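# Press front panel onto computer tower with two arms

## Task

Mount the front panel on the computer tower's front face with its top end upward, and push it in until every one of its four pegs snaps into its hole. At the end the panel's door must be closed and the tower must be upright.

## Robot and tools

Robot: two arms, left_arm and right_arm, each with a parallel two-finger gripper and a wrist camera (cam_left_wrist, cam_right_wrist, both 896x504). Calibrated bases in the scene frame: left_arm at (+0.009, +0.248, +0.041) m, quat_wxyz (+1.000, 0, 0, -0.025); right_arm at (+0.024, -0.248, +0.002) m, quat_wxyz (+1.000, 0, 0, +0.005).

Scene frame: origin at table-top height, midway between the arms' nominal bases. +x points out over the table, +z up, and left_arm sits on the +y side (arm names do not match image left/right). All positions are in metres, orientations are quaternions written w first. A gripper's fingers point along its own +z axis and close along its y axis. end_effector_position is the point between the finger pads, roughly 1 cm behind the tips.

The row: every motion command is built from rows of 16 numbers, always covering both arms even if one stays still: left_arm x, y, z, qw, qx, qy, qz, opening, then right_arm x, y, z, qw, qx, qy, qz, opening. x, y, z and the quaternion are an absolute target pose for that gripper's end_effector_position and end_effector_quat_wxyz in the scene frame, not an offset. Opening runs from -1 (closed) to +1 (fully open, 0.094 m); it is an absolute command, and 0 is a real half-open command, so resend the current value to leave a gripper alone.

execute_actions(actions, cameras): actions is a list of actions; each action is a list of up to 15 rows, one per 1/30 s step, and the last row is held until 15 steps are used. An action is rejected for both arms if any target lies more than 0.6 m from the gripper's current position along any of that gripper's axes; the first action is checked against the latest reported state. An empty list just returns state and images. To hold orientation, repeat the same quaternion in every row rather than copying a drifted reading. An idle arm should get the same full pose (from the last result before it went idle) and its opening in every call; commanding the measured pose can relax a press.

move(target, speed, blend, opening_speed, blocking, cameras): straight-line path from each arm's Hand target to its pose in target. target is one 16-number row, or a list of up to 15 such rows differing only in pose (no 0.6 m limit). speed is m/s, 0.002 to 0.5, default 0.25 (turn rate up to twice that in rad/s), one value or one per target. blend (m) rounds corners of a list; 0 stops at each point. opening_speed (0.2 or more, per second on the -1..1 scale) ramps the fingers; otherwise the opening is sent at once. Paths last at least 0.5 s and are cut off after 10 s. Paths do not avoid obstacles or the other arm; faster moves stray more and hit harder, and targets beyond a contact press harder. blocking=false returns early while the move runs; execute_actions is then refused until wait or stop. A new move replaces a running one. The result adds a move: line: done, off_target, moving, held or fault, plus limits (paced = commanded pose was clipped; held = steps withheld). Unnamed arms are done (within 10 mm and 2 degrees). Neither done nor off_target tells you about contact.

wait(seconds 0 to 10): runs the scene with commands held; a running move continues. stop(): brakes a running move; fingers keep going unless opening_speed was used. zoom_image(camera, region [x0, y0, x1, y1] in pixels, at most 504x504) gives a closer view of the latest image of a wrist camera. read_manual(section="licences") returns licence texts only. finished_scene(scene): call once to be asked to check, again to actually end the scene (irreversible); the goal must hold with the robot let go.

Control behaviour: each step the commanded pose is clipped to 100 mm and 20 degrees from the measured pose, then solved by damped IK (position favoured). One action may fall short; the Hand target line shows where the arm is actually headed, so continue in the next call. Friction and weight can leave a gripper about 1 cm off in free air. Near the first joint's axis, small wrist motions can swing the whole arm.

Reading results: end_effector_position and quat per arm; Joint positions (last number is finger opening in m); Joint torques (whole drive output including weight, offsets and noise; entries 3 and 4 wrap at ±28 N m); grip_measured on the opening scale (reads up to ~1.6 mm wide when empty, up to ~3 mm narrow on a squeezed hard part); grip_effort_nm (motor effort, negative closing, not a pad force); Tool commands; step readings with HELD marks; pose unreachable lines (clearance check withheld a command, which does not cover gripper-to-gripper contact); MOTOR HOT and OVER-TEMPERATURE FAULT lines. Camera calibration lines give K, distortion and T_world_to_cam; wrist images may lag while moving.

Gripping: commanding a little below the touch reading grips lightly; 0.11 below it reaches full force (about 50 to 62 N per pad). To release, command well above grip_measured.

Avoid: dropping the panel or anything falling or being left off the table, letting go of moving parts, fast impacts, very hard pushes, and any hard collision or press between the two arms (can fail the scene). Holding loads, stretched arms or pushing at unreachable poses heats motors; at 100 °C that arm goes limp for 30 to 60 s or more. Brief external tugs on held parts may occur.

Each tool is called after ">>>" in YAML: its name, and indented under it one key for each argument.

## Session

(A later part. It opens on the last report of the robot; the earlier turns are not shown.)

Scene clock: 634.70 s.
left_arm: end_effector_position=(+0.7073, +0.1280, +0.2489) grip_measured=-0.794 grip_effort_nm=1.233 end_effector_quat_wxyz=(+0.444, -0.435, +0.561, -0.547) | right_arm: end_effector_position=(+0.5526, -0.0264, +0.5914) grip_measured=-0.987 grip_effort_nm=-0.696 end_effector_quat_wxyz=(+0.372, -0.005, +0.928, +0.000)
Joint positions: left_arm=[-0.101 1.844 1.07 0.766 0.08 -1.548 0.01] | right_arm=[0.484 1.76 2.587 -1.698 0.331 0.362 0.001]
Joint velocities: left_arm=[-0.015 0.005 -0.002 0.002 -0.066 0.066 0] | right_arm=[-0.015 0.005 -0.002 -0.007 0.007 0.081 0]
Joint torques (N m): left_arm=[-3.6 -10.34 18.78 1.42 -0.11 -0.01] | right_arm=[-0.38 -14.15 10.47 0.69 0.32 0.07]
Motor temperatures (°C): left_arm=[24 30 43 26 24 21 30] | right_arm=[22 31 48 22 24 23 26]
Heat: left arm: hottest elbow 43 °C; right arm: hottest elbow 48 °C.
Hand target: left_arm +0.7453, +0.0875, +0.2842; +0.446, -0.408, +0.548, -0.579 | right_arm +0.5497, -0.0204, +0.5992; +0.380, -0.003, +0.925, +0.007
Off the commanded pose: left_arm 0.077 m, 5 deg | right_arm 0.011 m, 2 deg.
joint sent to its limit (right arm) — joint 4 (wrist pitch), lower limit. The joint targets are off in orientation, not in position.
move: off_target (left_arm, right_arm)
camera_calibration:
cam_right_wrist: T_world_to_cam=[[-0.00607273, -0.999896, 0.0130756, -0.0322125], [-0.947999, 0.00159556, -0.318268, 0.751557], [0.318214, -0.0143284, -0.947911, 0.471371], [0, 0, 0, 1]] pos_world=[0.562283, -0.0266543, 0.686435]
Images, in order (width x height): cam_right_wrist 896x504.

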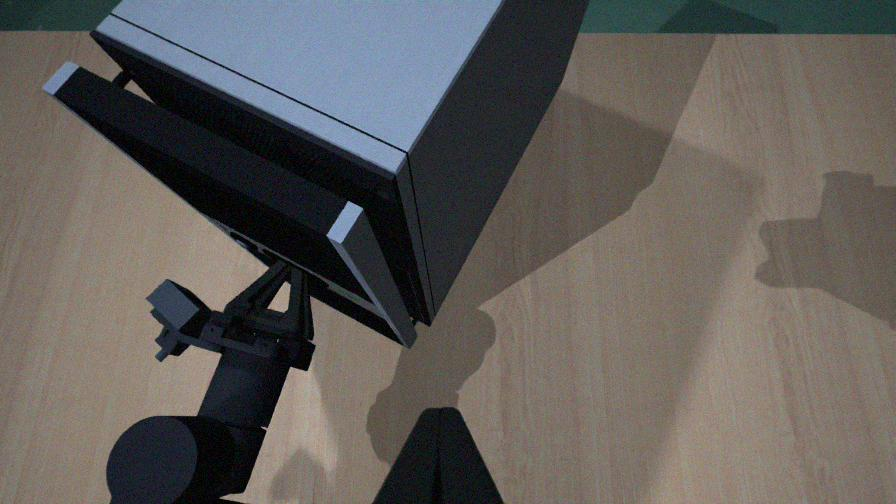

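>>> move:
  target:
    - [0.728,0.085,0.284,0.4475,-0.4087,0.55,-0.5800,-0.4,0.55,-0.02,0.60,0.36,0,0.933,0,-1]
    - [0.765,0.070,0.284,0.4475,-0.4087,0.55,-0.5800,-0.4,0.55,-0.02,0.60,0.36,0,0.933,0,-1]
  speed: 0.05
  cameras: ["cam_right_wrist"]

>>> zoom_image:
  camera: "cam_right_wrist"
  region: [30, 0, 430, 300]

>>> zoom_image:
  camera: "cam_right_wrist"
  region: [340, 260, 480, 370]

Scene clock: 645.47 s.
left_arm: end_effector_position=(+0.7073, +0.1275, +0.2490) grip_measured=-0.794 grip_effort_nm=1.223 end_effector_quat_wxyz=(+0.450, -0.442, +0.556, -0.541) | right_arm: end_effector_position=(+0.5526, -0.0264, +0.5914) grip_measured=-0.987 grip_effort_nm=-0.696 end_effector_quat_wxyz=(+0.372, -0.005, +0.928, +0.000)
Joint positions: left_arm=[-0.11 1.842 1.07 0.763 0.047 -1.548 0.01] | right_arm=[0.484 1.76 2.587 -1.698 0.331 0.362 0.001]
Joint velocities: left_arm=[-0.005 0.005 0.002 -0.007 0.022 -0.007 0.001] | right_arm=[-0.005 0.005 0.002 -0.007 0.051 -0.022 0]
Joint torques (N m): left_arm=[-4.89 -9.41 19.75 1.26 0.3 -0.02] | right_arm=[-0.15 -13.8 10.4 0.75 0.37 0.07]
Motor temperatures (°C): left_arm=[24 30 45 26 24 21 30] | right_arm=[22 31 47 22 24 23 26]
Heat: left arm: hottest elbow 45 °C; right arm: hottest elbow 47 °C.
Hand target: left_arm +0.7462, +0.0734, +0.2841; +0.446, -0.408, +0.548, -0.579 | right_arm +0.5497, -0.0204, +0.5992; +0.380, -0.003, +0.925, +0.007
Off the commanded pose: left_arm 0.089 m, 6 deg | right_arm 0.011 m, 2 deg.
joint sent to its limit (right arm) — joint 4 (wrist pitch), lower limit. The joint targets are off in orientation, not in position.
move: off_target (left_arm, right_arm)
camera_calibration:
cam_right_wrist: T_world_to_cam=[[-0.00607273, -0.999896, 0.0130756, -0.0322125], [-0.947999, 0.00159556, -0.318268, 0.751557], [0.318214, -0.0143284, -0.947911, 0.471371], [0, 0, 0, 1]] pos_world=[0.562283, -0.0266543, 0.686435]
Images, in order (width x height): cam_right_wrist 896x504.

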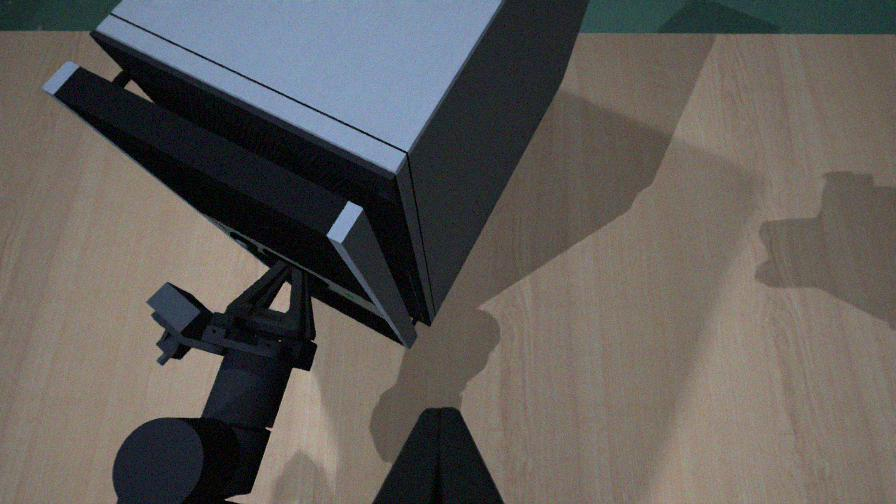

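Scaled by 1.260 from the camera's 896x504 image, which has a finer 1280x720 frame.

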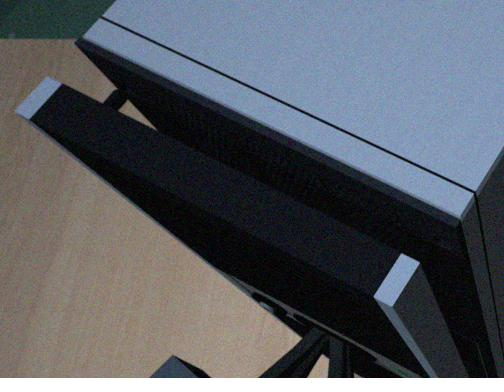

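Scaled by 3.600 from the camera's 896x504 image, which has a finer 1280x720 frame.

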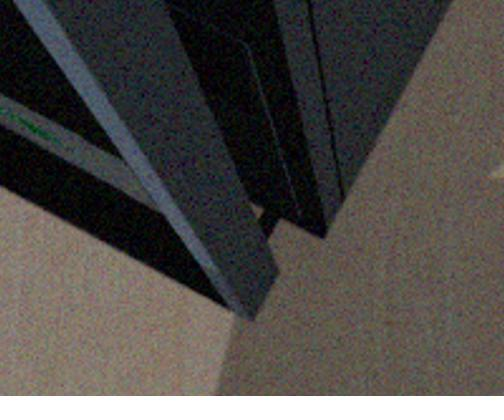

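>>> move:
  target:
    - [0.680,0.125,0.284,0.465,-0.4253,0.5372,-0.5661,-0.4,0.55,-0.02,0.60,0.36,0,0.933,0,-1]
    - [0.690,0.104,0.284,0.465,-0.4253,0.5372,-0.5661,-0.4,0.55,-0.02,0.60,0.36,0,0.933,0,-1]
    - [0.714,0.113,0.284,0.465,-0.4253,0.5372,-0.5661,-0.4,0.55,-0.02,0.60,0.36,0,0.933,0,-1]
  speed: 0.05
  cameras: ["cam_right_wrist"]

>>> zoom_image:
  camera: "cam_right_wrist"
  region: [30, 0, 430, 300]

>>> zoom_image:
  camera: "cam_right_wrist"
  region: [340, 260, 480, 370]

Scene clock: 659.73 s.
left_arm: end_effector_position=(+0.6953, +0.1126, +0.2494) grip_measured=-0.794 grip_effort_nm=1.223 end_effector_quat_wxyz=(+0.447, -0.438, +0.557, -0.545) | right_arm: end_effector_position=(+0.5526, -0.0264, +0.5914) grip_measured=-0.987 grip_effort_nm=-0.681 end_effector_quat_wxyz=(+0.372, -0.005, +0.928, +0.000)
Joint positions: left_arm=[-0.138 1.826 1.041 0.781 0.03 -1.551 0.01] | right_arm=[0.484 1.76 2.587 -1.698 0.331 0.362 0.001]
Joint velocities: left_arm=[-0.015 -0.005 0.002 -0.012 0.037 -0.081 -0.002] | right_arm=[-0.005 -0.015 -0.007 0.002 0.007 -0.007 0]
Joint torques (N m): left_arm=[0.32 -14.45 11.78 2.61 0.08 0.06] | right_arm=[-0.62 -13.39 10.51 0.76 0.32 0.13]
Motor temperatures (°C): left_arm=[25 29 48 26 24 21 30] | right_arm=[22 31 47 22 24 23 26]
Heat: left arm: hottest elbow 48 °C; right arm: hottest elbow 47 °C.
Hand target: left_arm +0.7116, +0.1136, +0.2840; +0.464, -0.424, +0.535, -0.564 | right_arm +0.5497, -0.0204, +0.5992; +0.380, -0.003, +0.925, +0.007
Off the commanded pose: left_arm 0.039 m, 4 deg | right_arm 0.011 m, 2 deg.
joint sent to its limit (right arm) — joint 4 (wrist pitch), lower limit. The joint targets are off in orientation, not in position.
move: off_target (left_arm, right_arm)
camera_calibration:
cam_right_wrist: T_world_to_cam=[[-0.00607273, -0.999896, 0.0130756, -0.0322125], [-0.947999, 0.00159556, -0.318268, 0.751557], [0.318214, -0.0143284, -0.947911, 0.471371], [0, 0, 0, 1]] pos_world=[0.562283, -0.0266543, 0.686435]
Images, in order (width x height): cam_right_wrist 896x504.

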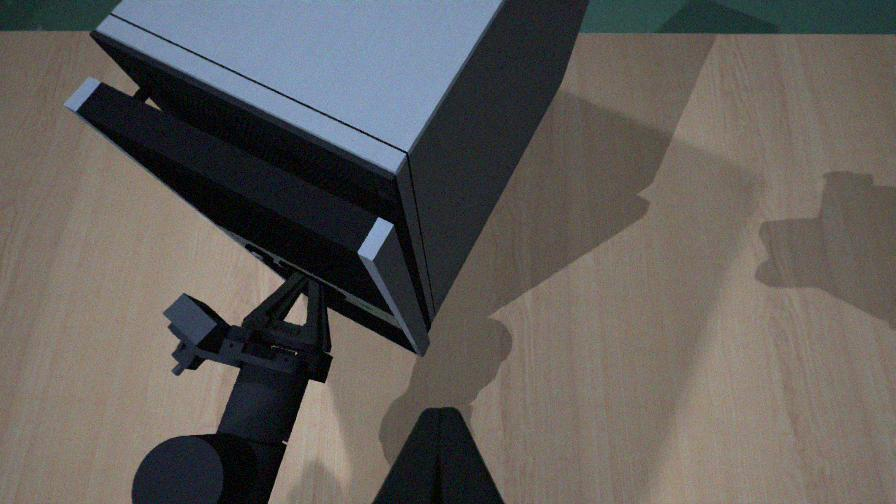

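Scaled by 1.260 from the camera's 896x504 image, which has a finer 1280x720 frame.

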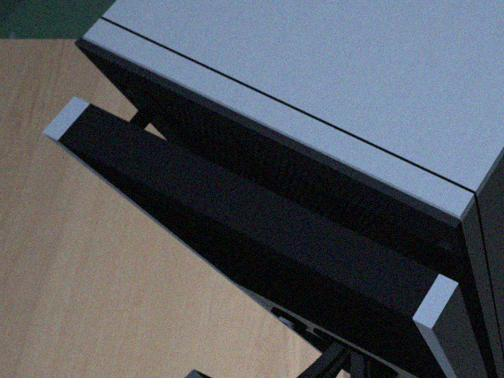

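Scaled by 3.600 from the camera's 896x504 image, which has a finer 1280x720 frame.

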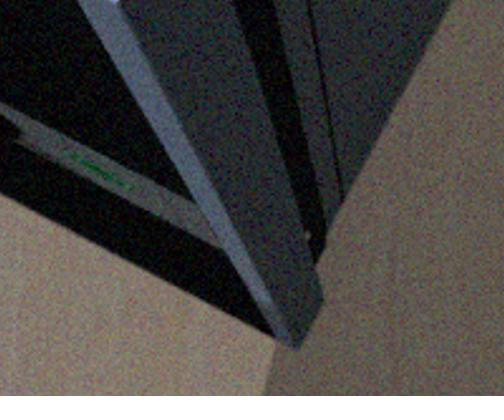

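>>> move:
  target:
    - [0.690,0.118,0.284,0.465,-0.4253,0.5372,-0.5661,-0.4,0.55,-0.02,0.60,0.36,0,0.933,0,-1]
    - [0.716,0.129,0.284,0.465,-0.4253,0.5372,-0.5661,-0.4,0.55,-0.02,0.60,0.36,0,0.933,0,-1]
  speed: 0.05
  cameras: ["cam_right_wrist"]

>>> zoom_image:
  camera: "cam_right_wrist"
  region: [30, 0, 430, 300]

>>> zoom_image:
  camera: "cam_right_wrist"
  region: [340, 260, 480, 370]

Scene clock: 673.90 s.
left_arm: end_effector_position=(+0.6970, +0.1294, +0.2477) grip_measured=-0.794 grip_effort_nm=1.223 end_effector_quat_wxyz=(+0.447, -0.440, +0.557, -0.544) | right_arm: end_effector_position=(+0.5526, -0.0264, +0.5914) grip_measured=-0.987 grip_effort_nm=-0.686 end_effector_quat_wxyz=(+0.372, -0.005, +0.928, +0.000)
Joint positions: left_arm=[-0.106 1.825 1.037 0.781 0.059 -1.551 0.01] | right_arm=[0.484 1.76 2.587 -1.698 0.331 0.362 0.001]
Joint velocities: left_arm=[-0.005 -0.015 -0.007 -0.022 -0.022 -0.037 0] | right_arm=[-0.005 -0.005 -0.007 -0.022 -0.066 0.007 -0.001]
Joint torques (N m): left_arm=[-0.03 -14.62 11.66 2.65 0.08 0.03] | right_arm=[-0.09 -13.8 10.58 0.62 0.33 0.07]
Motor temperatures (°C): left_arm=[25 29 49 26 24 21 30] | right_arm=[22 31 47 22 24 23 26]
Heat: left arm: hottest elbow 49 °C; right arm: hottest elbow 47 °C.
Hand target: left_arm +0.7131, +0.1295, +0.2841; +0.463, -0.424, +0.535, -0.565 | right_arm +0.5497, -0.0204, +0.5992; +0.380, -0.003, +0.925, +0.007
Off the commanded pose: left_arm 0.041 m, 4 deg | right_arm 0.011 m, 2 deg.
joint sent to its limit (right arm) — joint 4 (wrist pitch), lower limit. The joint targets are off in orientation, not in position.
move: off_target (left_arm, right_arm)
camera_calibration:
cam_right_wrist: T_world_to_cam=[[-0.00607273, -0.999896, 0.0130756, -0.0322125], [-0.947999, 0.00159556, -0.318268, 0.751557], [0.318214, -0.0143284, -0.947911, 0.471371], [0, 0, 0, 1]] pos_world=[0.562283, -0.0266543, 0.686435]
Images, in order (width x height): cam_right_wrist 896x504.

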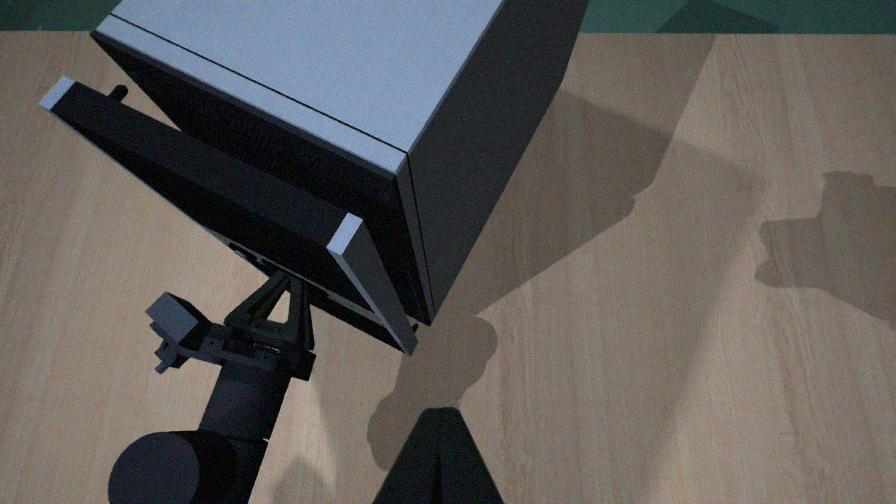

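Scaled by 1.260 from the camera's 896x504 image, which has a finer 1280x720 frame.

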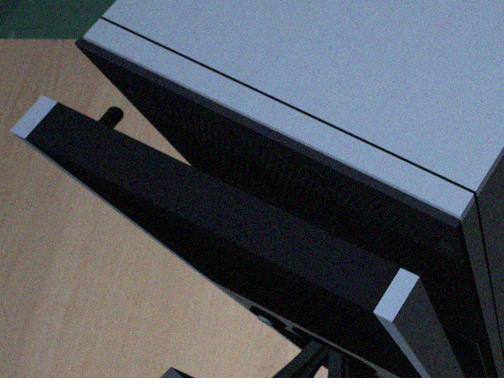

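Scaled by 3.600 from the camera's 896x504 image, which has a finer 1280x720 frame.

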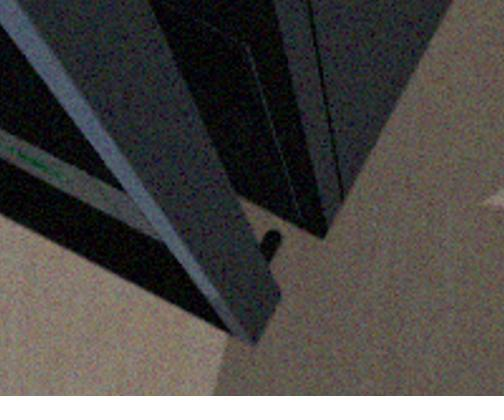

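>>> move:
  target: [0.760,0.107,0.286,0.465,-0.4253,0.5372,-0.5661,-0.4,0.55,-0.02,0.60,0.36,0,0.933,0,-1]
  speed: 0.05
  cameras: ["cam_right_wrist"]

>>> zoom_image:
  camera: "cam_right_wrist"
  region: [30, 0, 430, 300]

>>> zoom_image:
  camera: "cam_right_wrist"
  region: [340, 260, 480, 370]

Scene clock: 683.97 s.
left_arm: end_effector_position=(+0.7182, +0.1344, +0.2479) grip_measured=-0.791 grip_effort_nm=1.233 end_effector_quat_wxyz=(+0.454, -0.450, +0.552, -0.536) | right_arm: end_effector_position=(+0.5526, -0.0264, +0.5914) grip_measured=-0.987 grip_effort_nm=-0.686 end_effector_quat_wxyz=(+0.372, -0.005, +0.928, +0.000)
Joint positions: left_arm=[-0.101 1.862 1.1 0.748 0.033 -1.551 0.01] | right_arm=[0.484 1.76 2.587 -1.698 0.331 0.362 0.001]
Joint velocities: left_arm=[-0.005 -0.005 0.002 -0.012 0.007 -0.051 0.001] | right_arm=[-0.005 0.005 0.002 0.007 -0.022 0.022 0]
Joint torques (N m): left_arm=[-1.9 -11.81 16.88 1.85 0.11 0.04] | right_arm=[-0.21 -13.39 10.62 0.61 0.36 0.08]
Motor temperatures (°C): left_arm=[24 29 49 26 24 21 30] | right_arm=[22 31 47 22 24 23 26]
Heat: left arm: hottest elbow 49 °C; right arm: hottest elbow 47 °C.
Hand target: left_arm +0.7503, +0.1091, +0.2857; +0.464, -0.425, +0.535, -0.564 | right_arm +0.5497, -0.0204, +0.5992; +0.380, -0.003, +0.925, +0.007
Off the commanded pose: left_arm 0.063 m, 5 deg | right_arm 0.011 m, 2 deg.
joint sent to its limit (right arm) — joint 4 (wrist pitch), lower limit. The joint targets are off in orientation, not in position.
move: off_target (left_arm, right_arm)
camera_calibration:
cam_right_wrist: T_world_to_cam=[[-0.00607273, -0.999896, 0.0130756, -0.0322125], [-0.947999, 0.00159556, -0.318268, 0.751557], [0.318214, -0.0143284, -0.947911, 0.471371], [0, 0, 0, 1]] pos_world=[0.562283, -0.0266543, 0.686435]
Images, in order (width x height): cam_right_wrist 896x504.

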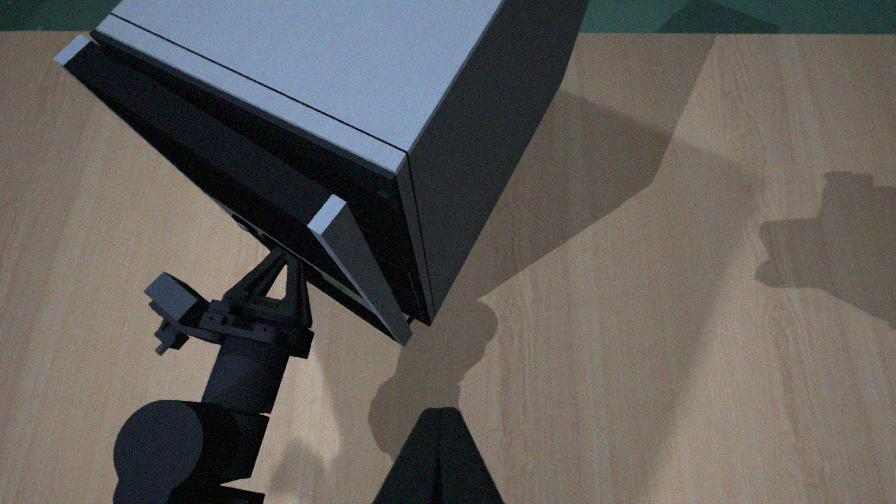

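Scaled by 1.260 from the camera's 896x504 image, which has a finer 1280x720 frame.

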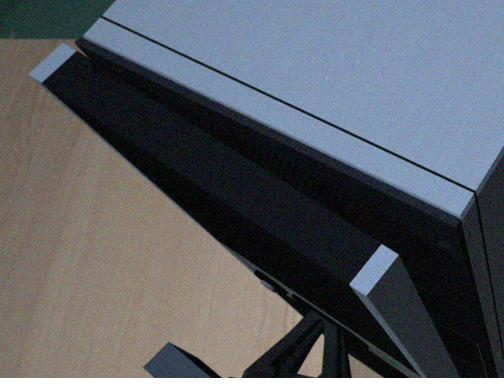

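Scaled by 3.600 from the camera's 896x504 image, which has a finer 1280x720 frame.

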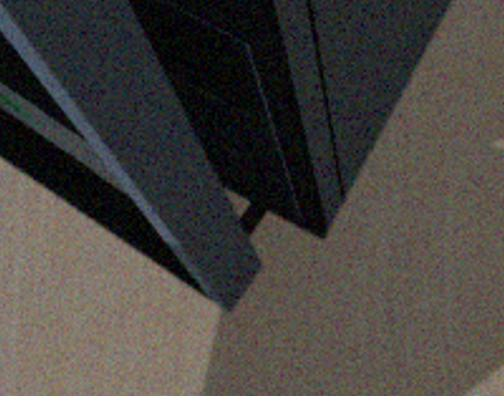

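>>> move:
  target:
    - [0.675,0.158,0.286,0.465,-0.4253,0.5372,-0.5661,-0.4,0.55,-0.02,0.60,0.36,0,0.933,0,-1]
    - [0.696,0.130,0.286,0.465,-0.4253,0.5372,-0.5661,-0.4,0.55,-0.02,0.60,0.36,0,0.933,0,-1]
    - [0.720,0.115,0.286,0.465,-0.4253,0.5372,-0.5661,-0.4,0.55,-0.02,0.60,0.36,0,0.933,0,-1]
  speed: 0.05
  cameras: ["cam_right_wrist"]

>>> zoom_image:
  camera: "cam_right_wrist"
  region: [30, 0, 430, 300]

>>> zoom_image:
  camera: "cam_right_wrist"
  region: [340, 260, 480, 370]

Scene clock: 699.93 s.
left_arm: end_effector_position=(+0.7019, +0.1244, +0.2507) grip_measured=-0.791 grip_effort_nm=1.223 end_effector_quat_wxyz=(+0.450, -0.442, +0.554, -0.542) | right_arm: end_effector_position=(+0.5526, -0.0264, +0.5914) grip_measured=-0.987 grip_effort_nm=-0.691 end_effector_quat_wxyz=(+0.372, -0.005, +0.928, +0.000)
Joint positions: left_arm=[-0.117 1.831 1.055 0.77 0.038 -1.551 0.01] | right_arm=[0.484 1.76 2.587 -1.698 0.331 0.362 0.001]
Joint velocities: left_arm=[-0.005 0.015 -0.012 -0.007 0.066 0.022 -0.001] | right_arm=[-0.005 -0.024 -0.002 -0.002 -0.051 0.022 0]
Joint torques (N m): left_arm=[-0.32 -14.56 12.08 2.59 -0.03 0.06] | right_arm=[-0.5 -13.39 10.52 0.75 0.37 0.09]
Motor temperatures (°C): left_arm=[24 30 52 26 24 21 30] | right_arm=[22 31 47 22 24 23 26]
Heat: left arm: hottest elbow 52 °C; right arm: hottest elbow 47 °C.
Hand target: left_arm +0.7174, +0.1154, +0.2859; +0.464, -0.424, +0.535, -0.564 | right_arm +0.5497, -0.0204, +0.5992; +0.380, -0.003, +0.925, +0.007
Off the commanded pose: left_arm 0.041 m, 4 deg | right_arm 0.011 m, 2 deg.
joint sent to its limit (right arm) — joint 4 (wrist pitch), lower limit. The joint targets are off in orientation, not in position.
move: off_target (left_arm, right_arm)
camera_calibration:
cam_right_wrist: T_world_to_cam=[[-0.00607273, -0.999896, 0.0130756, -0.0322125], [-0.947999, 0.00159556, -0.318268, 0.751557], [0.318214, -0.0143284, -0.947911, 0.471371], [0, 0, 0, 1]] pos_world=[0.562283, -0.0266543, 0.686435]
Images, in order (width x height): cam_right_wrist 896x504.

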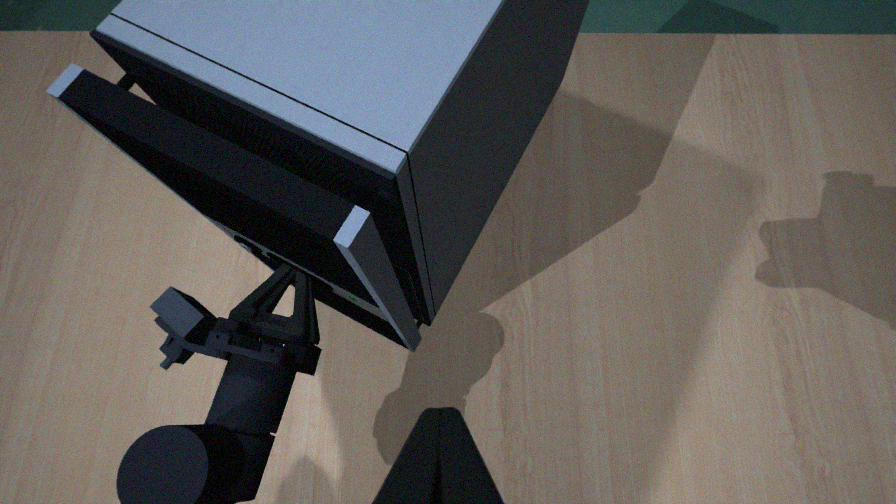

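Scaled by 1.260 from the camera's 896x504 image, which has a finer 1280x720 frame.

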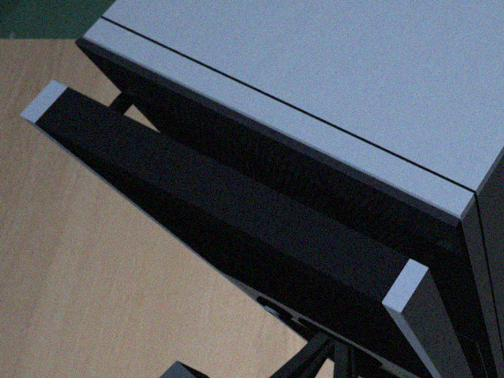

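Scaled by 3.600 from the camera's 896x504 image, which has a finer 1280x720 frame.

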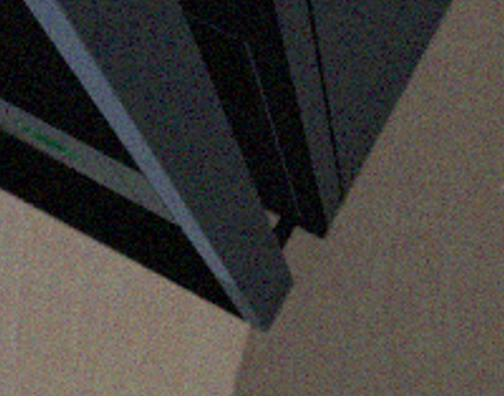

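>>> move:
  target:
    - [0.675,0.162,0.286,0.465,-0.4253,0.5372,-0.5661,-0.4,0.55,-0.02,0.60,0.36,0,0.933,0,-1]
    - [0.697,0.1335,0.286,0.465,-0.4253,0.5372,-0.5661,-0.4,0.55,-0.02,0.60,0.36,0,0.933,0,-1]
    - [0.721,0.1185,0.286,0.465,-0.4253,0.5372,-0.5661,-0.4,0.55,-0.02,0.60,0.36,0,0.933,0,-1]
    - [0.768,0.0945,0.286,0.465,-0.4253,0.5372,-0.5661,-0.4,0.55,-0.02,0.60,0.36,0,0.933,0,-1]
  speed: 0.05
  cameras: ["cam_right_wrist"]

>>> zoom_image:
  camera: "cam_right_wrist"
  region: [30, 0, 430, 300]

>>> zoom_image:
  camera: "cam_right_wrist"
  region: [340, 260, 480, 370]

Scene clock: 717.70 s.
left_arm: end_effector_position=(+0.7059, +0.1267, +0.2497) grip_measured=-0.791 grip_effort_nm=1.223 end_effector_quat_wxyz=(+0.453, -0.449, +0.553, -0.536) | right_arm: end_effector_position=(+0.5526, -0.0264, +0.5914) grip_measured=-0.987 grip_effort_nm=-0.681 end_effector_quat_wxyz=(+0.372, -0.005, +0.928, +0.000)
Joint positions: left_arm=[-0.117 1.836 1.067 0.755 0.021 -1.551 0.01] | right_arm=[0.484 1.76 2.587 -1.698 0.331 0.362 0.001]
Joint velocities: left_arm=[0.005 -0.015 0.007 0.007 -0.007 -0.051 0] | right_arm=[-0.024 -0.005 -0.007 -0.002 0.022 -0.022 -0.002]
Joint torques (N m): left_arm=[-2.26 -8.88 20.07 1.36 -0.16 0.08] | right_arm=[-0.32 -13.45 10.58 0.73 0.38 0.08]
Motor temperatures (°C): left_arm=[24 30 49 26 24 21 30] | right_arm=[22 31 47 22 24 23 26]
Heat: left arm: hottest elbow 49 °C; right arm: hottest elbow 47 °C.
Hand target: left_arm +0.7514, +0.0977, +0.2859; +0.463, -0.425, +0.535, -0.565 | right_arm +0.5497, -0.0204, +0.5992; +0.380, -0.003, +0.925, +0.007
Off the commanded pose: left_arm 0.079 m, 5 deg | right_arm 0.011 m, 2 deg.
joint sent to its limit (right arm) — joint 4 (wrist pitch), lower limit. The joint targets are off in orientation, not in position.
move: off_target (left_arm, right_arm)
camera_calibration:
cam_right_wrist: T_world_to_cam=[[-0.00607273, -0.999896, 0.0130756, -0.0322125], [-0.947999, 0.00159556, -0.318268, 0.751557], [0.318214, -0.0143284, -0.947911, 0.471371], [0, 0, 0, 1]] pos_world=[0.562283, -0.0266543, 0.686435]
Images, in order (width x height): cam_right_wrist 896x504.

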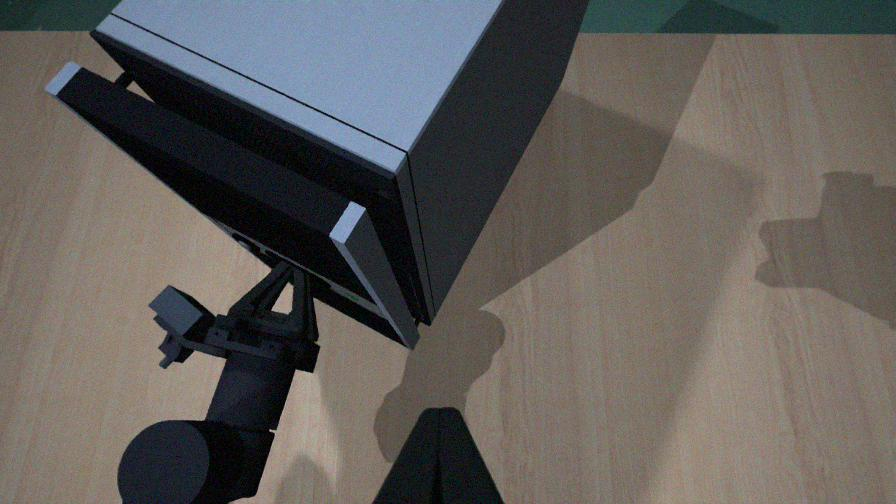

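Scaled by 1.260 from the camera's 896x504 image, which has a finer 1280x720 frame.

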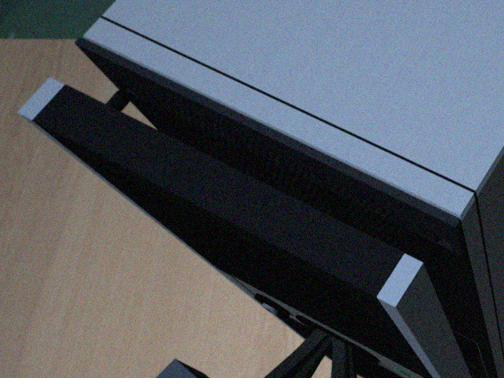

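Scaled by 3.600 from the camera's 896x504 image, which has a finer 1280x720 frame.

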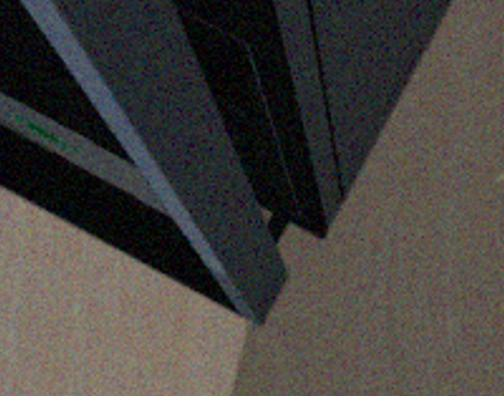

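>>> move:
  target:
    - [0.750,0.1025,0.306,0.465,-0.4253,0.5372,-0.5661,-0.4,0.55,-0.02,0.60,0.36,0,0.933,0,-1]
    - [0.768,0.0945,0.306,0.465,-0.4253,0.5372,-0.5661,-0.4,0.55,-0.02,0.60,0.36,0,0.933,0,-1]
  speed: 0.05
  cameras: ["cam_right_wrist"]

>>> move:
  target:
    - [0.750,0.1025,0.266,0.465,-0.4253,0.5372,-0.5661,-0.4,0.55,-0.02,0.60,0.36,0,0.933,0,-1]
    - [0.768,0.0945,0.266,0.465,-0.4253,0.5372,-0.5661,-0.4,0.55,-0.02,0.60,0.36,0,0.933,0,-1]
  speed: 0.05
  cameras: ["cam_right_wrist"]

Scene clock: 729.20 s.
left_arm: end_effector_position=(+0.7060, +0.1267, +0.2493) grip_measured=-0.790 grip_effort_nm=1.238 end_effector_quat_wxyz=(+0.446, -0.455, +0.560, -0.529) | right_arm: end_effector_position=(+0.5526, -0.0264, +0.5914) grip_measured=-0.987 grip_effort_nm=-0.686 end_effector_quat_wxyz=(+0.372, -0.005, +0.928, +0.000)
Joint positions: left_arm=[-0.117 1.825 1.072 0.71 0.021 -1.551 0.01] | right_arm=[0.484 1.76 2.587 -1.698 0.331 0.362 0.001]
Joint velocities: left_arm=[-0.005 -0.005 0.002 -0.022 -0.095 -0.037 0] | right_arm=[-0.015 0.005 0.012 0.012 -0.007 0.007 -0.001]
Joint torques (N m): left_arm=[-2.14 -10.99 20.3 1.39 -0.15 0.07] | right_arm=[-0.21 -13.8 10.45 0.81 0.33 0.04]
Motor temperatures (°C): left_arm=[24 30 54 26 24 21 30] | right_arm=[22 31 47 22 24 23 26]
Heat: left arm: hottest elbow 54 °C; right arm: hottest elbow 47 °C.
Hand target: left_arm +0.7495, +0.0981, +0.3066; +0.463, -0.424, +0.535, -0.565 | right_arm +0.5497, -0.0204, +0.5992; +0.380, -0.003, +0.925, +0.007
Off the commanded pose: left_arm 0.090 m, 6 deg | right_arm 0.011 m, 2 deg.
joint sent to its limit (right arm) — joint 4 (wrist pitch), lower limit. The joint targets are off in orientation, not in position.
move: off_target (left_arm, right_arm)
camera_calibration:
cam_right_wrist: T_world_to_cam=[[-0.00607273, -0.999896, 0.0130756, -0.0322125], [-0.947999, 0.00159556, -0.318268, 0.751557], [0.318214, -0.0143284, -0.947911, 0.471371], [0, 0, 0, 1]] pos_world=[0.562283, -0.0266543, 0.686435]
Images, in order (width x height): cam_right_wrist 896x504.

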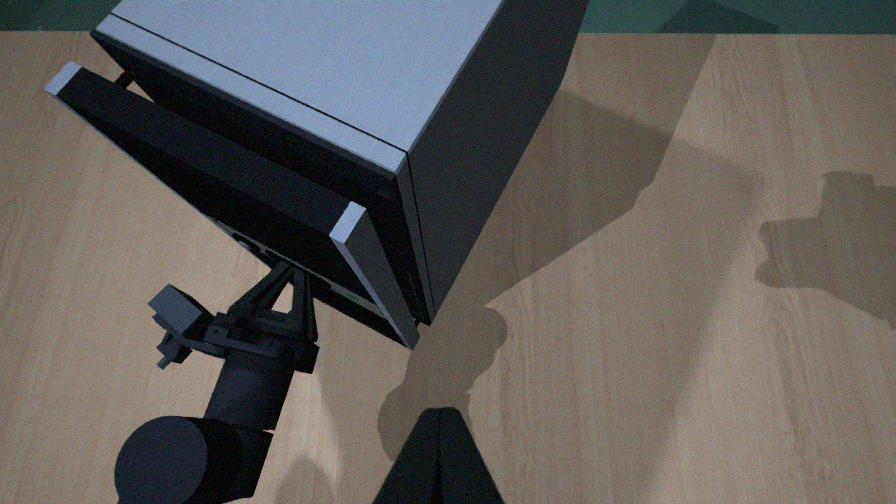

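Scene clock: 730.83 s.
left_arm: end_effector_position=(+0.7268, +0.1308, +0.2396) grip_measured=-0.789 grip_effort_nm=1.228 end_effector_quat_wxyz=(+0.464, -0.451, +0.543, -0.536) | right_arm: end_effector_position=(+0.5526, -0.0264, +0.5914) grip_measured=-0.987 grip_effort_nm=-0.691 end_effector_quat_wxyz=(+0.372, -0.005, +0.928, +0.000)
Joint positions: left_arm=[-0.111 1.903 1.123 0.784 0.003 -1.551 0.01] | right_arm=[0.484 1.76 2.587 -1.698 0.331 0.362 0.001]
Joint velocities: left_arm=[0.005 0.005 -0.007 -0.022 -0.022 -0.095 -0.001] | right_arm=[0.005 -0.005 0.002 0.022 0.022 -0.051 0.001]
Joint torques (N m): left_arm=[-2.9 -11.11 16.59 1.68 0.58 0.07] | right_arm=[-0.32 -13.86 10.48 0.68 0.34 0.06]
Motor temperatures (°C): left_arm=[24 30 54 26 24 21 30] | right_arm=[22 31 47 22 24 23 26]
Heat: left arm: hottest elbow 54 °C; right arm: hottest elbow 47 °C.
Hand target: left_arm +0.7580, +0.0964, +0.2660; +0.464, -0.424, +0.535, -0.564 | right_arm +0.5497, -0.0204, +0.5992; +0.380, -0.003, +0.925, +0.007
Off the commanded pose: left_arm 0.061 m, 5 deg | right_arm 0.011 m, 2 deg.
joint sent to its limit (right arm) — joint 4 (wrist pitch), lower limit. The joint targets are off in orientation, not in position.
move: off_target (left_arm, right_arm)
camera_calibration:
cam_right_wrist: T_world_to_cam=[[-0.00607273, -0.999896, 0.0130756, -0.0322125], [-0.947999, 0.00159556, -0.318268, 0.751557], [0.318214, -0.0143284, -0.947911, 0.471371], [0, 0, 0, 1]] pos_world=[0.562283, -0.0266543, 0.686435]
Images, in order (width x height): cam_right_wrist 896x504.

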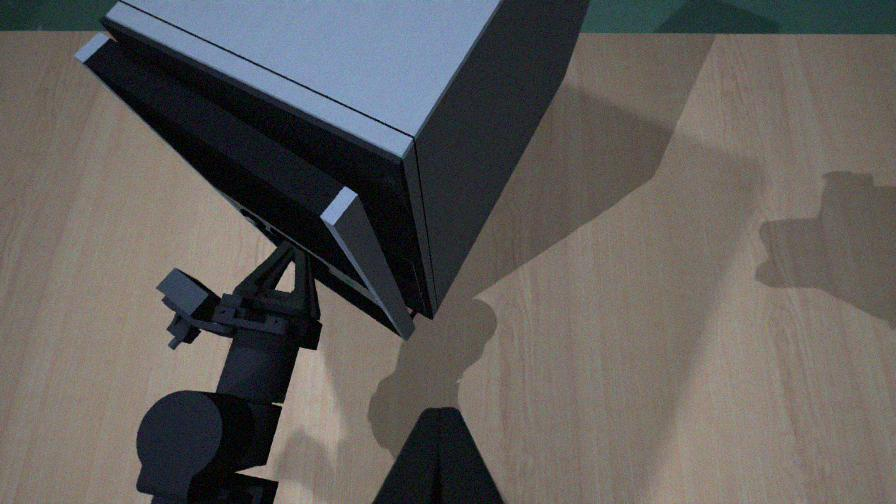

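>>> move:
  target:
    - [0.685,0.160,0.286,0.465,-0.4253,0.5372,-0.5661,-0.4,0.55,-0.02,0.60,0.36,0,0.933,0,-1]
    - [0.697,0.1335,0.286,0.465,-0.4253,0.5372,-0.5661,-0.4,0.55,-0.02,0.60,0.36,0,0.933,0,-1]
    - [0.724,0.120,0.286,0.465,-0.4253,0.5372,-0.5661,-0.4,0.55,-0.02,0.60,0.36,0,0.933,0,-1]
  speed: 0.05
  cameras: ["cam_right_wrist","cam_left_wrist"]

>>> zoom_image:
  camera: "cam_right_wrist"
  region: [30, 0, 430, 300]

>>> zoom_image:
  camera: "cam_right_wrist"
  region: [340, 260, 480, 370]

Scene clock: 741.10 s.
left_arm: end_effector_position=(+0.7064, +0.1284, +0.2506) grip_measured=-0.789 grip_effort_nm=1.228 end_effector_quat_wxyz=(+0.450, -0.442, +0.554, -0.543) | right_arm: end_effector_position=(+0.5526, -0.0264, +0.5914) grip_measured=-0.987 grip_effort_nm=-0.681 end_effector_quat_wxyz=(+0.372, -0.005, +0.928, +0.000)
Joint positions: left_arm=[-0.108 1.839 1.067 0.767 0.048 -1.551 0.01] | right_arm=[0.484 1.76 2.587 -1.698 0.331 0.362 0.001]
Joint velocities: left_arm=[0.015 0.015 0.007 -0.007 0.051 -0.081 0] | right_arm=[-0.005 -0.005 0.002 0.007 0.022 -0.037 0.001]
Joint torques (N m): left_arm=[-0.5 -14.45 11.92 2.45 -0.08 0.04] | right_arm=[-0.85 -13.8 10.47 0.73 0.41 0.05]
Motor temperatures (°C): left_arm=[24 29 55 26 24 21 30] | right_arm=[22 31 47 22 24 23 26]
Heat: left arm: hottest elbow 55 °C; right arm: hottest elbow 47 °C.
Hand target: left_arm +0.7216, +0.1206, +0.2862; +0.464, -0.424, +0.535, -0.564 | right_arm +0.5497, -0.0204, +0.5992; +0.380, -0.003, +0.925, +0.007
Off the commanded pose: left_arm 0.040 m, 4 deg | right_arm 0.011 m, 2 deg.
joint sent to its limit (right arm) — joint 4 (wrist pitch), lower limit. The joint targets are off in orientation, not in position.
move: off_target (left_arm, right_arm)
camera_calibration:
cam_left_wrist: T_world_to_cam=[[0.000777146, -0.0314657, 0.999505, -0.245905], [-0.599631, -0.799895, -0.0247155, 0.572154], [0.800276, -0.599315, -0.0194894, -0.395791], [0, 0, 0, 1]] pos_world=[0.660014, 0.212722, 0.25221]
cam_right_wrist: T_world_to_cam=[[-0.00607273, -0.999896, 0.0130756, -0.0322125], [-0.947999, 0.00159556, -0.318268, 0.751557], [0.318214, -0.0143284, -0.947911, 0.471371], [0, 0, 0, 1]] pos_world=[0.562283, -0.0266543, 0.686435]

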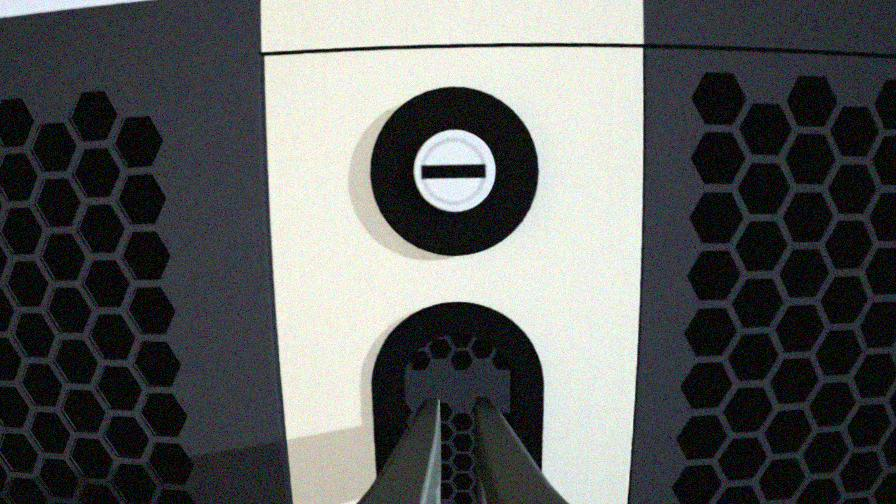

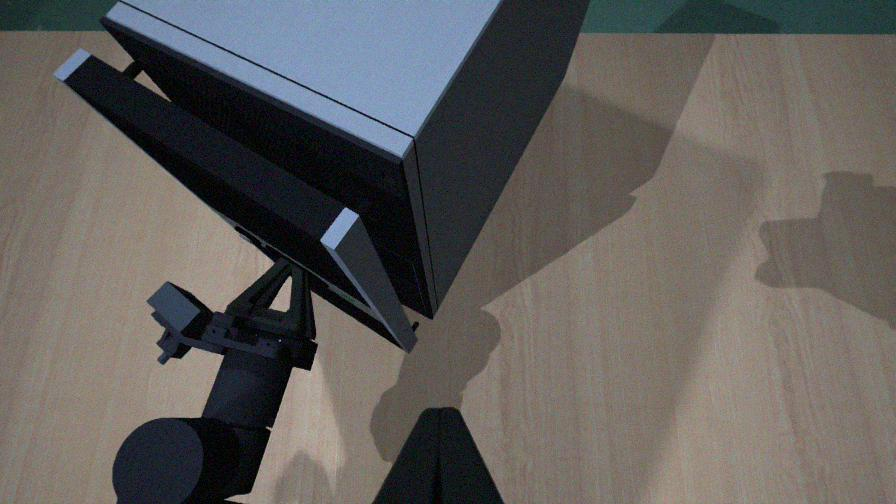

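Scaled by 1.260 from the camera's 896x504 image, which has a finer 1280x720 frame.

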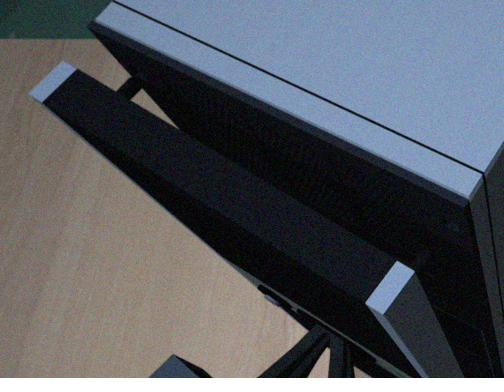

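Scaled by 3.600 from the camera's 896x504 image, which has a finer 1280x720 frame.

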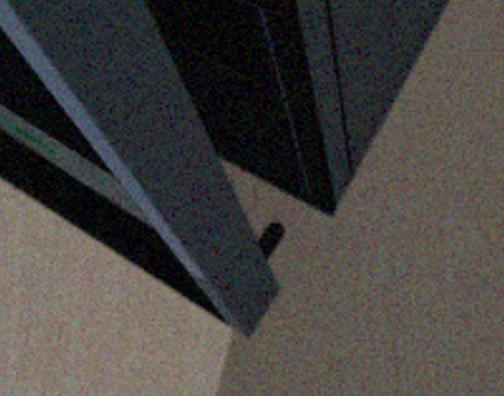

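>>> move:
  target:
    - [0.680,0.162,0.283,0.4854,-0.4447,0.5212,-0.5487,-0.4,0.55,-0.02,0.60,0.36,0,0.933,0,-1]
    - [0.697,0.1325,0.283,0.4854,-0.4447,0.5212,-0.5487,-0.4,0.55,-0.02,0.60,0.36,0,0.933,0,-1]
    - [0.724,0.118,0.283,0.4854,-0.4447,0.5212,-0.5487,-0.4,0.55,-0.02,0.60,0.36,0,0.933,0,-1]
  speed: 0.05
  cameras: ["cam_right_wrist"]

>>> zoom_image:
  camera: "cam_right_wrist"
  region: [30, 0, 430, 300]

>>> zoom_image:
  camera: "cam_right_wrist"
  region: [340, 260, 480, 370]

Scene clock: 767.80 s.
left_arm: end_effector_position=(+0.7063, +0.1266, +0.2475) grip_measured=-0.789 grip_effort_nm=1.228 end_effector_quat_wxyz=(+0.469, -0.462, +0.539, -0.526) | right_arm: end_effector_position=(+0.5526, -0.0264, +0.5914) grip_measured=-0.987 grip_effort_nm=-0.696 end_effector_quat_wxyz=(+0.372, -0.005, +0.928, +0.000)
Joint positions: left_arm=[-0.135 1.845 1.066 0.772 -0.05 -1.552 0.01] | right_arm=[0.484 1.76 2.587 -1.698 0.331 0.362 0.001]
Joint velocities: left_arm=[-0.024 -0.015 0.002 -0.012 -0.037 -0.022 0] | right_arm=[0.005 -0.005 -0.017 0.007 0.007 -0.037 0]
Joint torques (N m): left_arm=[-0.56 -14.8 11.78 2.55 -0.11 0.11] | right_arm=[0.21 -13.22 10.51 0.64 0.35 0.09]
Motor temperatures (°C): left_arm=[24 29 50 26 24 21 30] | right_arm=[22 31 47 22 24 23 26]
Heat: left arm: hottest elbow 50 °C; right arm: hottest elbow 47 °C.
Hand target: left_arm +0.7211, +0.1188, +0.2828; +0.484, -0.444, +0.520, -0.547 | right_arm +0.5497, -0.0204, +0.5992; +0.380, -0.003, +0.925, +0.007
Off the commanded pose: left_arm 0.041 m, 4 deg | right_arm 0.011 m, 2 deg.
joint sent to its limit (right arm) — joint 4 (wrist pitch), lower limit. The joint targets are off in orientation, not in position.
move: off_target (left_arm, right_arm)
camera_calibration:
cam_right_wrist: T_world_to_cam=[[-0.00607273, -0.999896, 0.0130756, -0.0322125], [-0.947999, 0.00159556, -0.318268, 0.751557], [0.318214, -0.0143284, -0.947911, 0.471371], [0, 0, 0, 1]] pos_world=[0.562283, -0.0266543, 0.686435]
Images, in order (width x height): cam_right_wrist 896x504.

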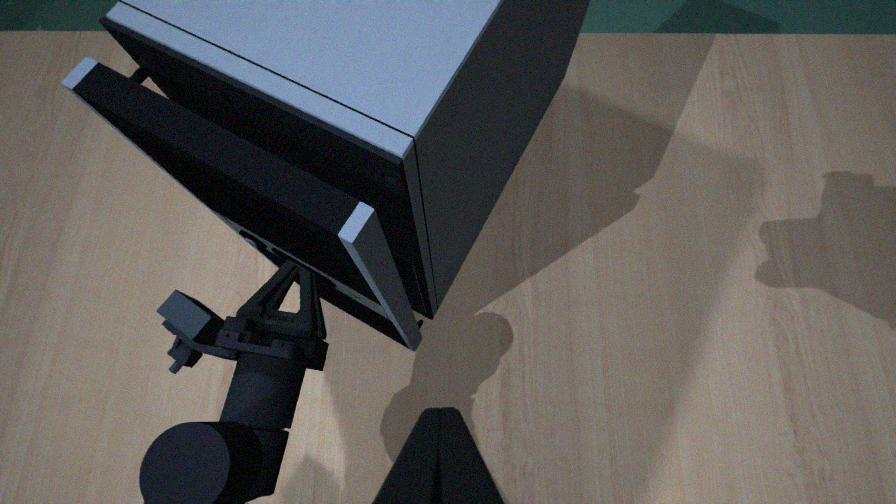

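Scaled by 1.260 from the camera's 896x504 image, which has a finer 1280x720 frame.

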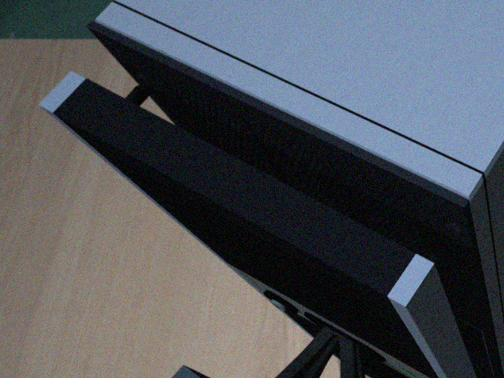

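Scaled by 3.600 from the camera's 896x504 image, which has a finer 1280x720 frame.

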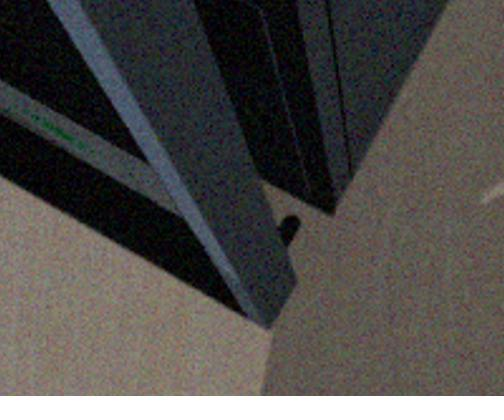

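>>> move:
  target:
    - [0.684,0.164,0.283,0.493,-0.452,0.515,-0.542,-0.4,0.55,-0.02,0.60,0.36,0,0.933,0,-1]
    - [0.700,0.137,0.283,0.493,-0.452,0.515,-0.542,-0.4,0.55,-0.02,0.60,0.36,0,0.933,0,-1]
    - [0.731,0.120,0.283,0.493,-0.452,0.515,-0.542,-0.4,0.55,-0.02,0.60,0.36,0,0.933,0,-1]
  speed: 0.05
  cameras: ["cam_right_wrist"]

>>> zoom_image:
  camera: "cam_right_wrist"
  region: [30, 0, 430, 300]

>>> zoom_image:
  camera: "cam_right_wrist"
  region: [340, 260, 480, 370]

Scene clock: 785.13 s.
left_arm: end_effector_position=(+0.7125, +0.1289, +0.2466) grip_measured=-0.789 grip_effort_nm=1.223 end_effector_quat_wxyz=(+0.476, -0.469, +0.532, -0.519) | right_arm: end_effector_position=(+0.5526, -0.0264, +0.5914) grip_measured=-0.987 grip_effort_nm=-0.691 end_effector_quat_wxyz=(+0.372, -0.005, +0.928, +0.000)
Joint positions: left_arm=[-0.137 1.859 1.085 0.767 -0.08 -1.552 0.01] | right_arm=[0.484 1.76 2.587 -1.698 0.331 0.362 0.001]
Joint velocities: left_arm=[0.005 -0.015 0.007 -0.022 0.022 0.154 0] | right_arm=[-0.005 -0.005 -0.012 -0.017 -0.037 -0.037 -0.001]
Joint torques (N m): left_arm=[-0.21 -14.74 12.08 2.54 -0.12 0.13] | right_arm=[-0.32 -13.8 10.45 0.73 0.34 0.07]
Motor temperatures (°C): left_arm=[24 30 48 26 24 21 30] | right_arm=[22 31 47 22 24 23 26]
Heat: left arm: hottest elbow 48 °C; right arm: hottest elbow 47 °C.
Hand target: left_arm +0.7281, +0.1208, +0.2827; +0.491, -0.451, +0.513, -0.540 | right_arm +0.5497, -0.0204, +0.5992; +0.380, -0.003, +0.925, +0.007
Off the commanded pose: left_arm 0.042 m, 4 deg | right_arm 0.011 m, 2 deg.
joint sent to its limit (right arm) — joint 4 (wrist pitch), lower limit. The joint targets are off in orientation, not in position.
move: off_target (left_arm, right_arm)
camera_calibration:
cam_right_wrist: T_world_to_cam=[[-0.00607273, -0.999896, 0.0130756, -0.0322125], [-0.947999, 0.00159556, -0.318268, 0.751557], [0.318214, -0.0143284, -0.947911, 0.471371], [0, 0, 0, 1]] pos_world=[0.562283, -0.0266543, 0.686435]
Images, in order (width x height): cam_right_wrist 896x504.

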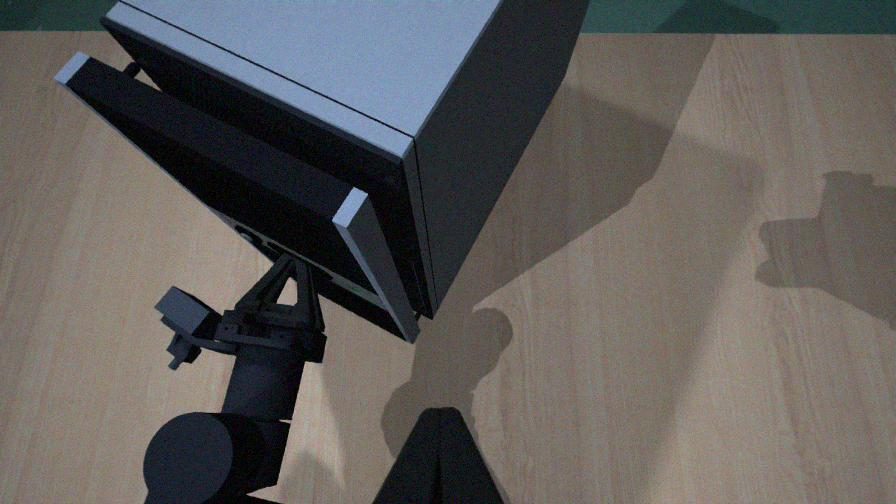

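Scaled by 1.260 from the camera's 896x504 image, which has a finer 1280x720 frame.

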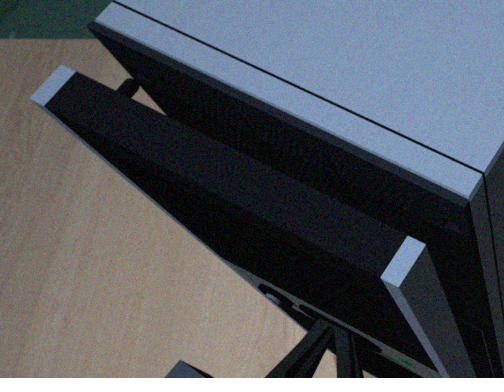

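Scaled by 3.600 from the camera's 896x504 image, which has a finer 1280x720 frame.

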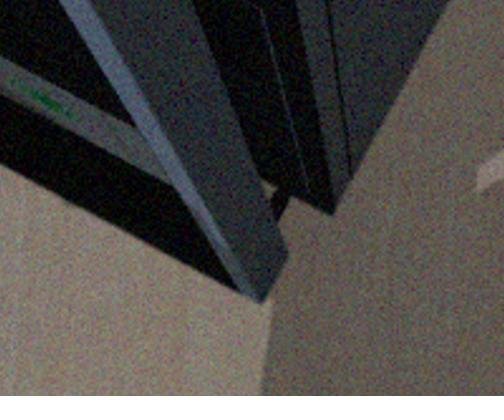

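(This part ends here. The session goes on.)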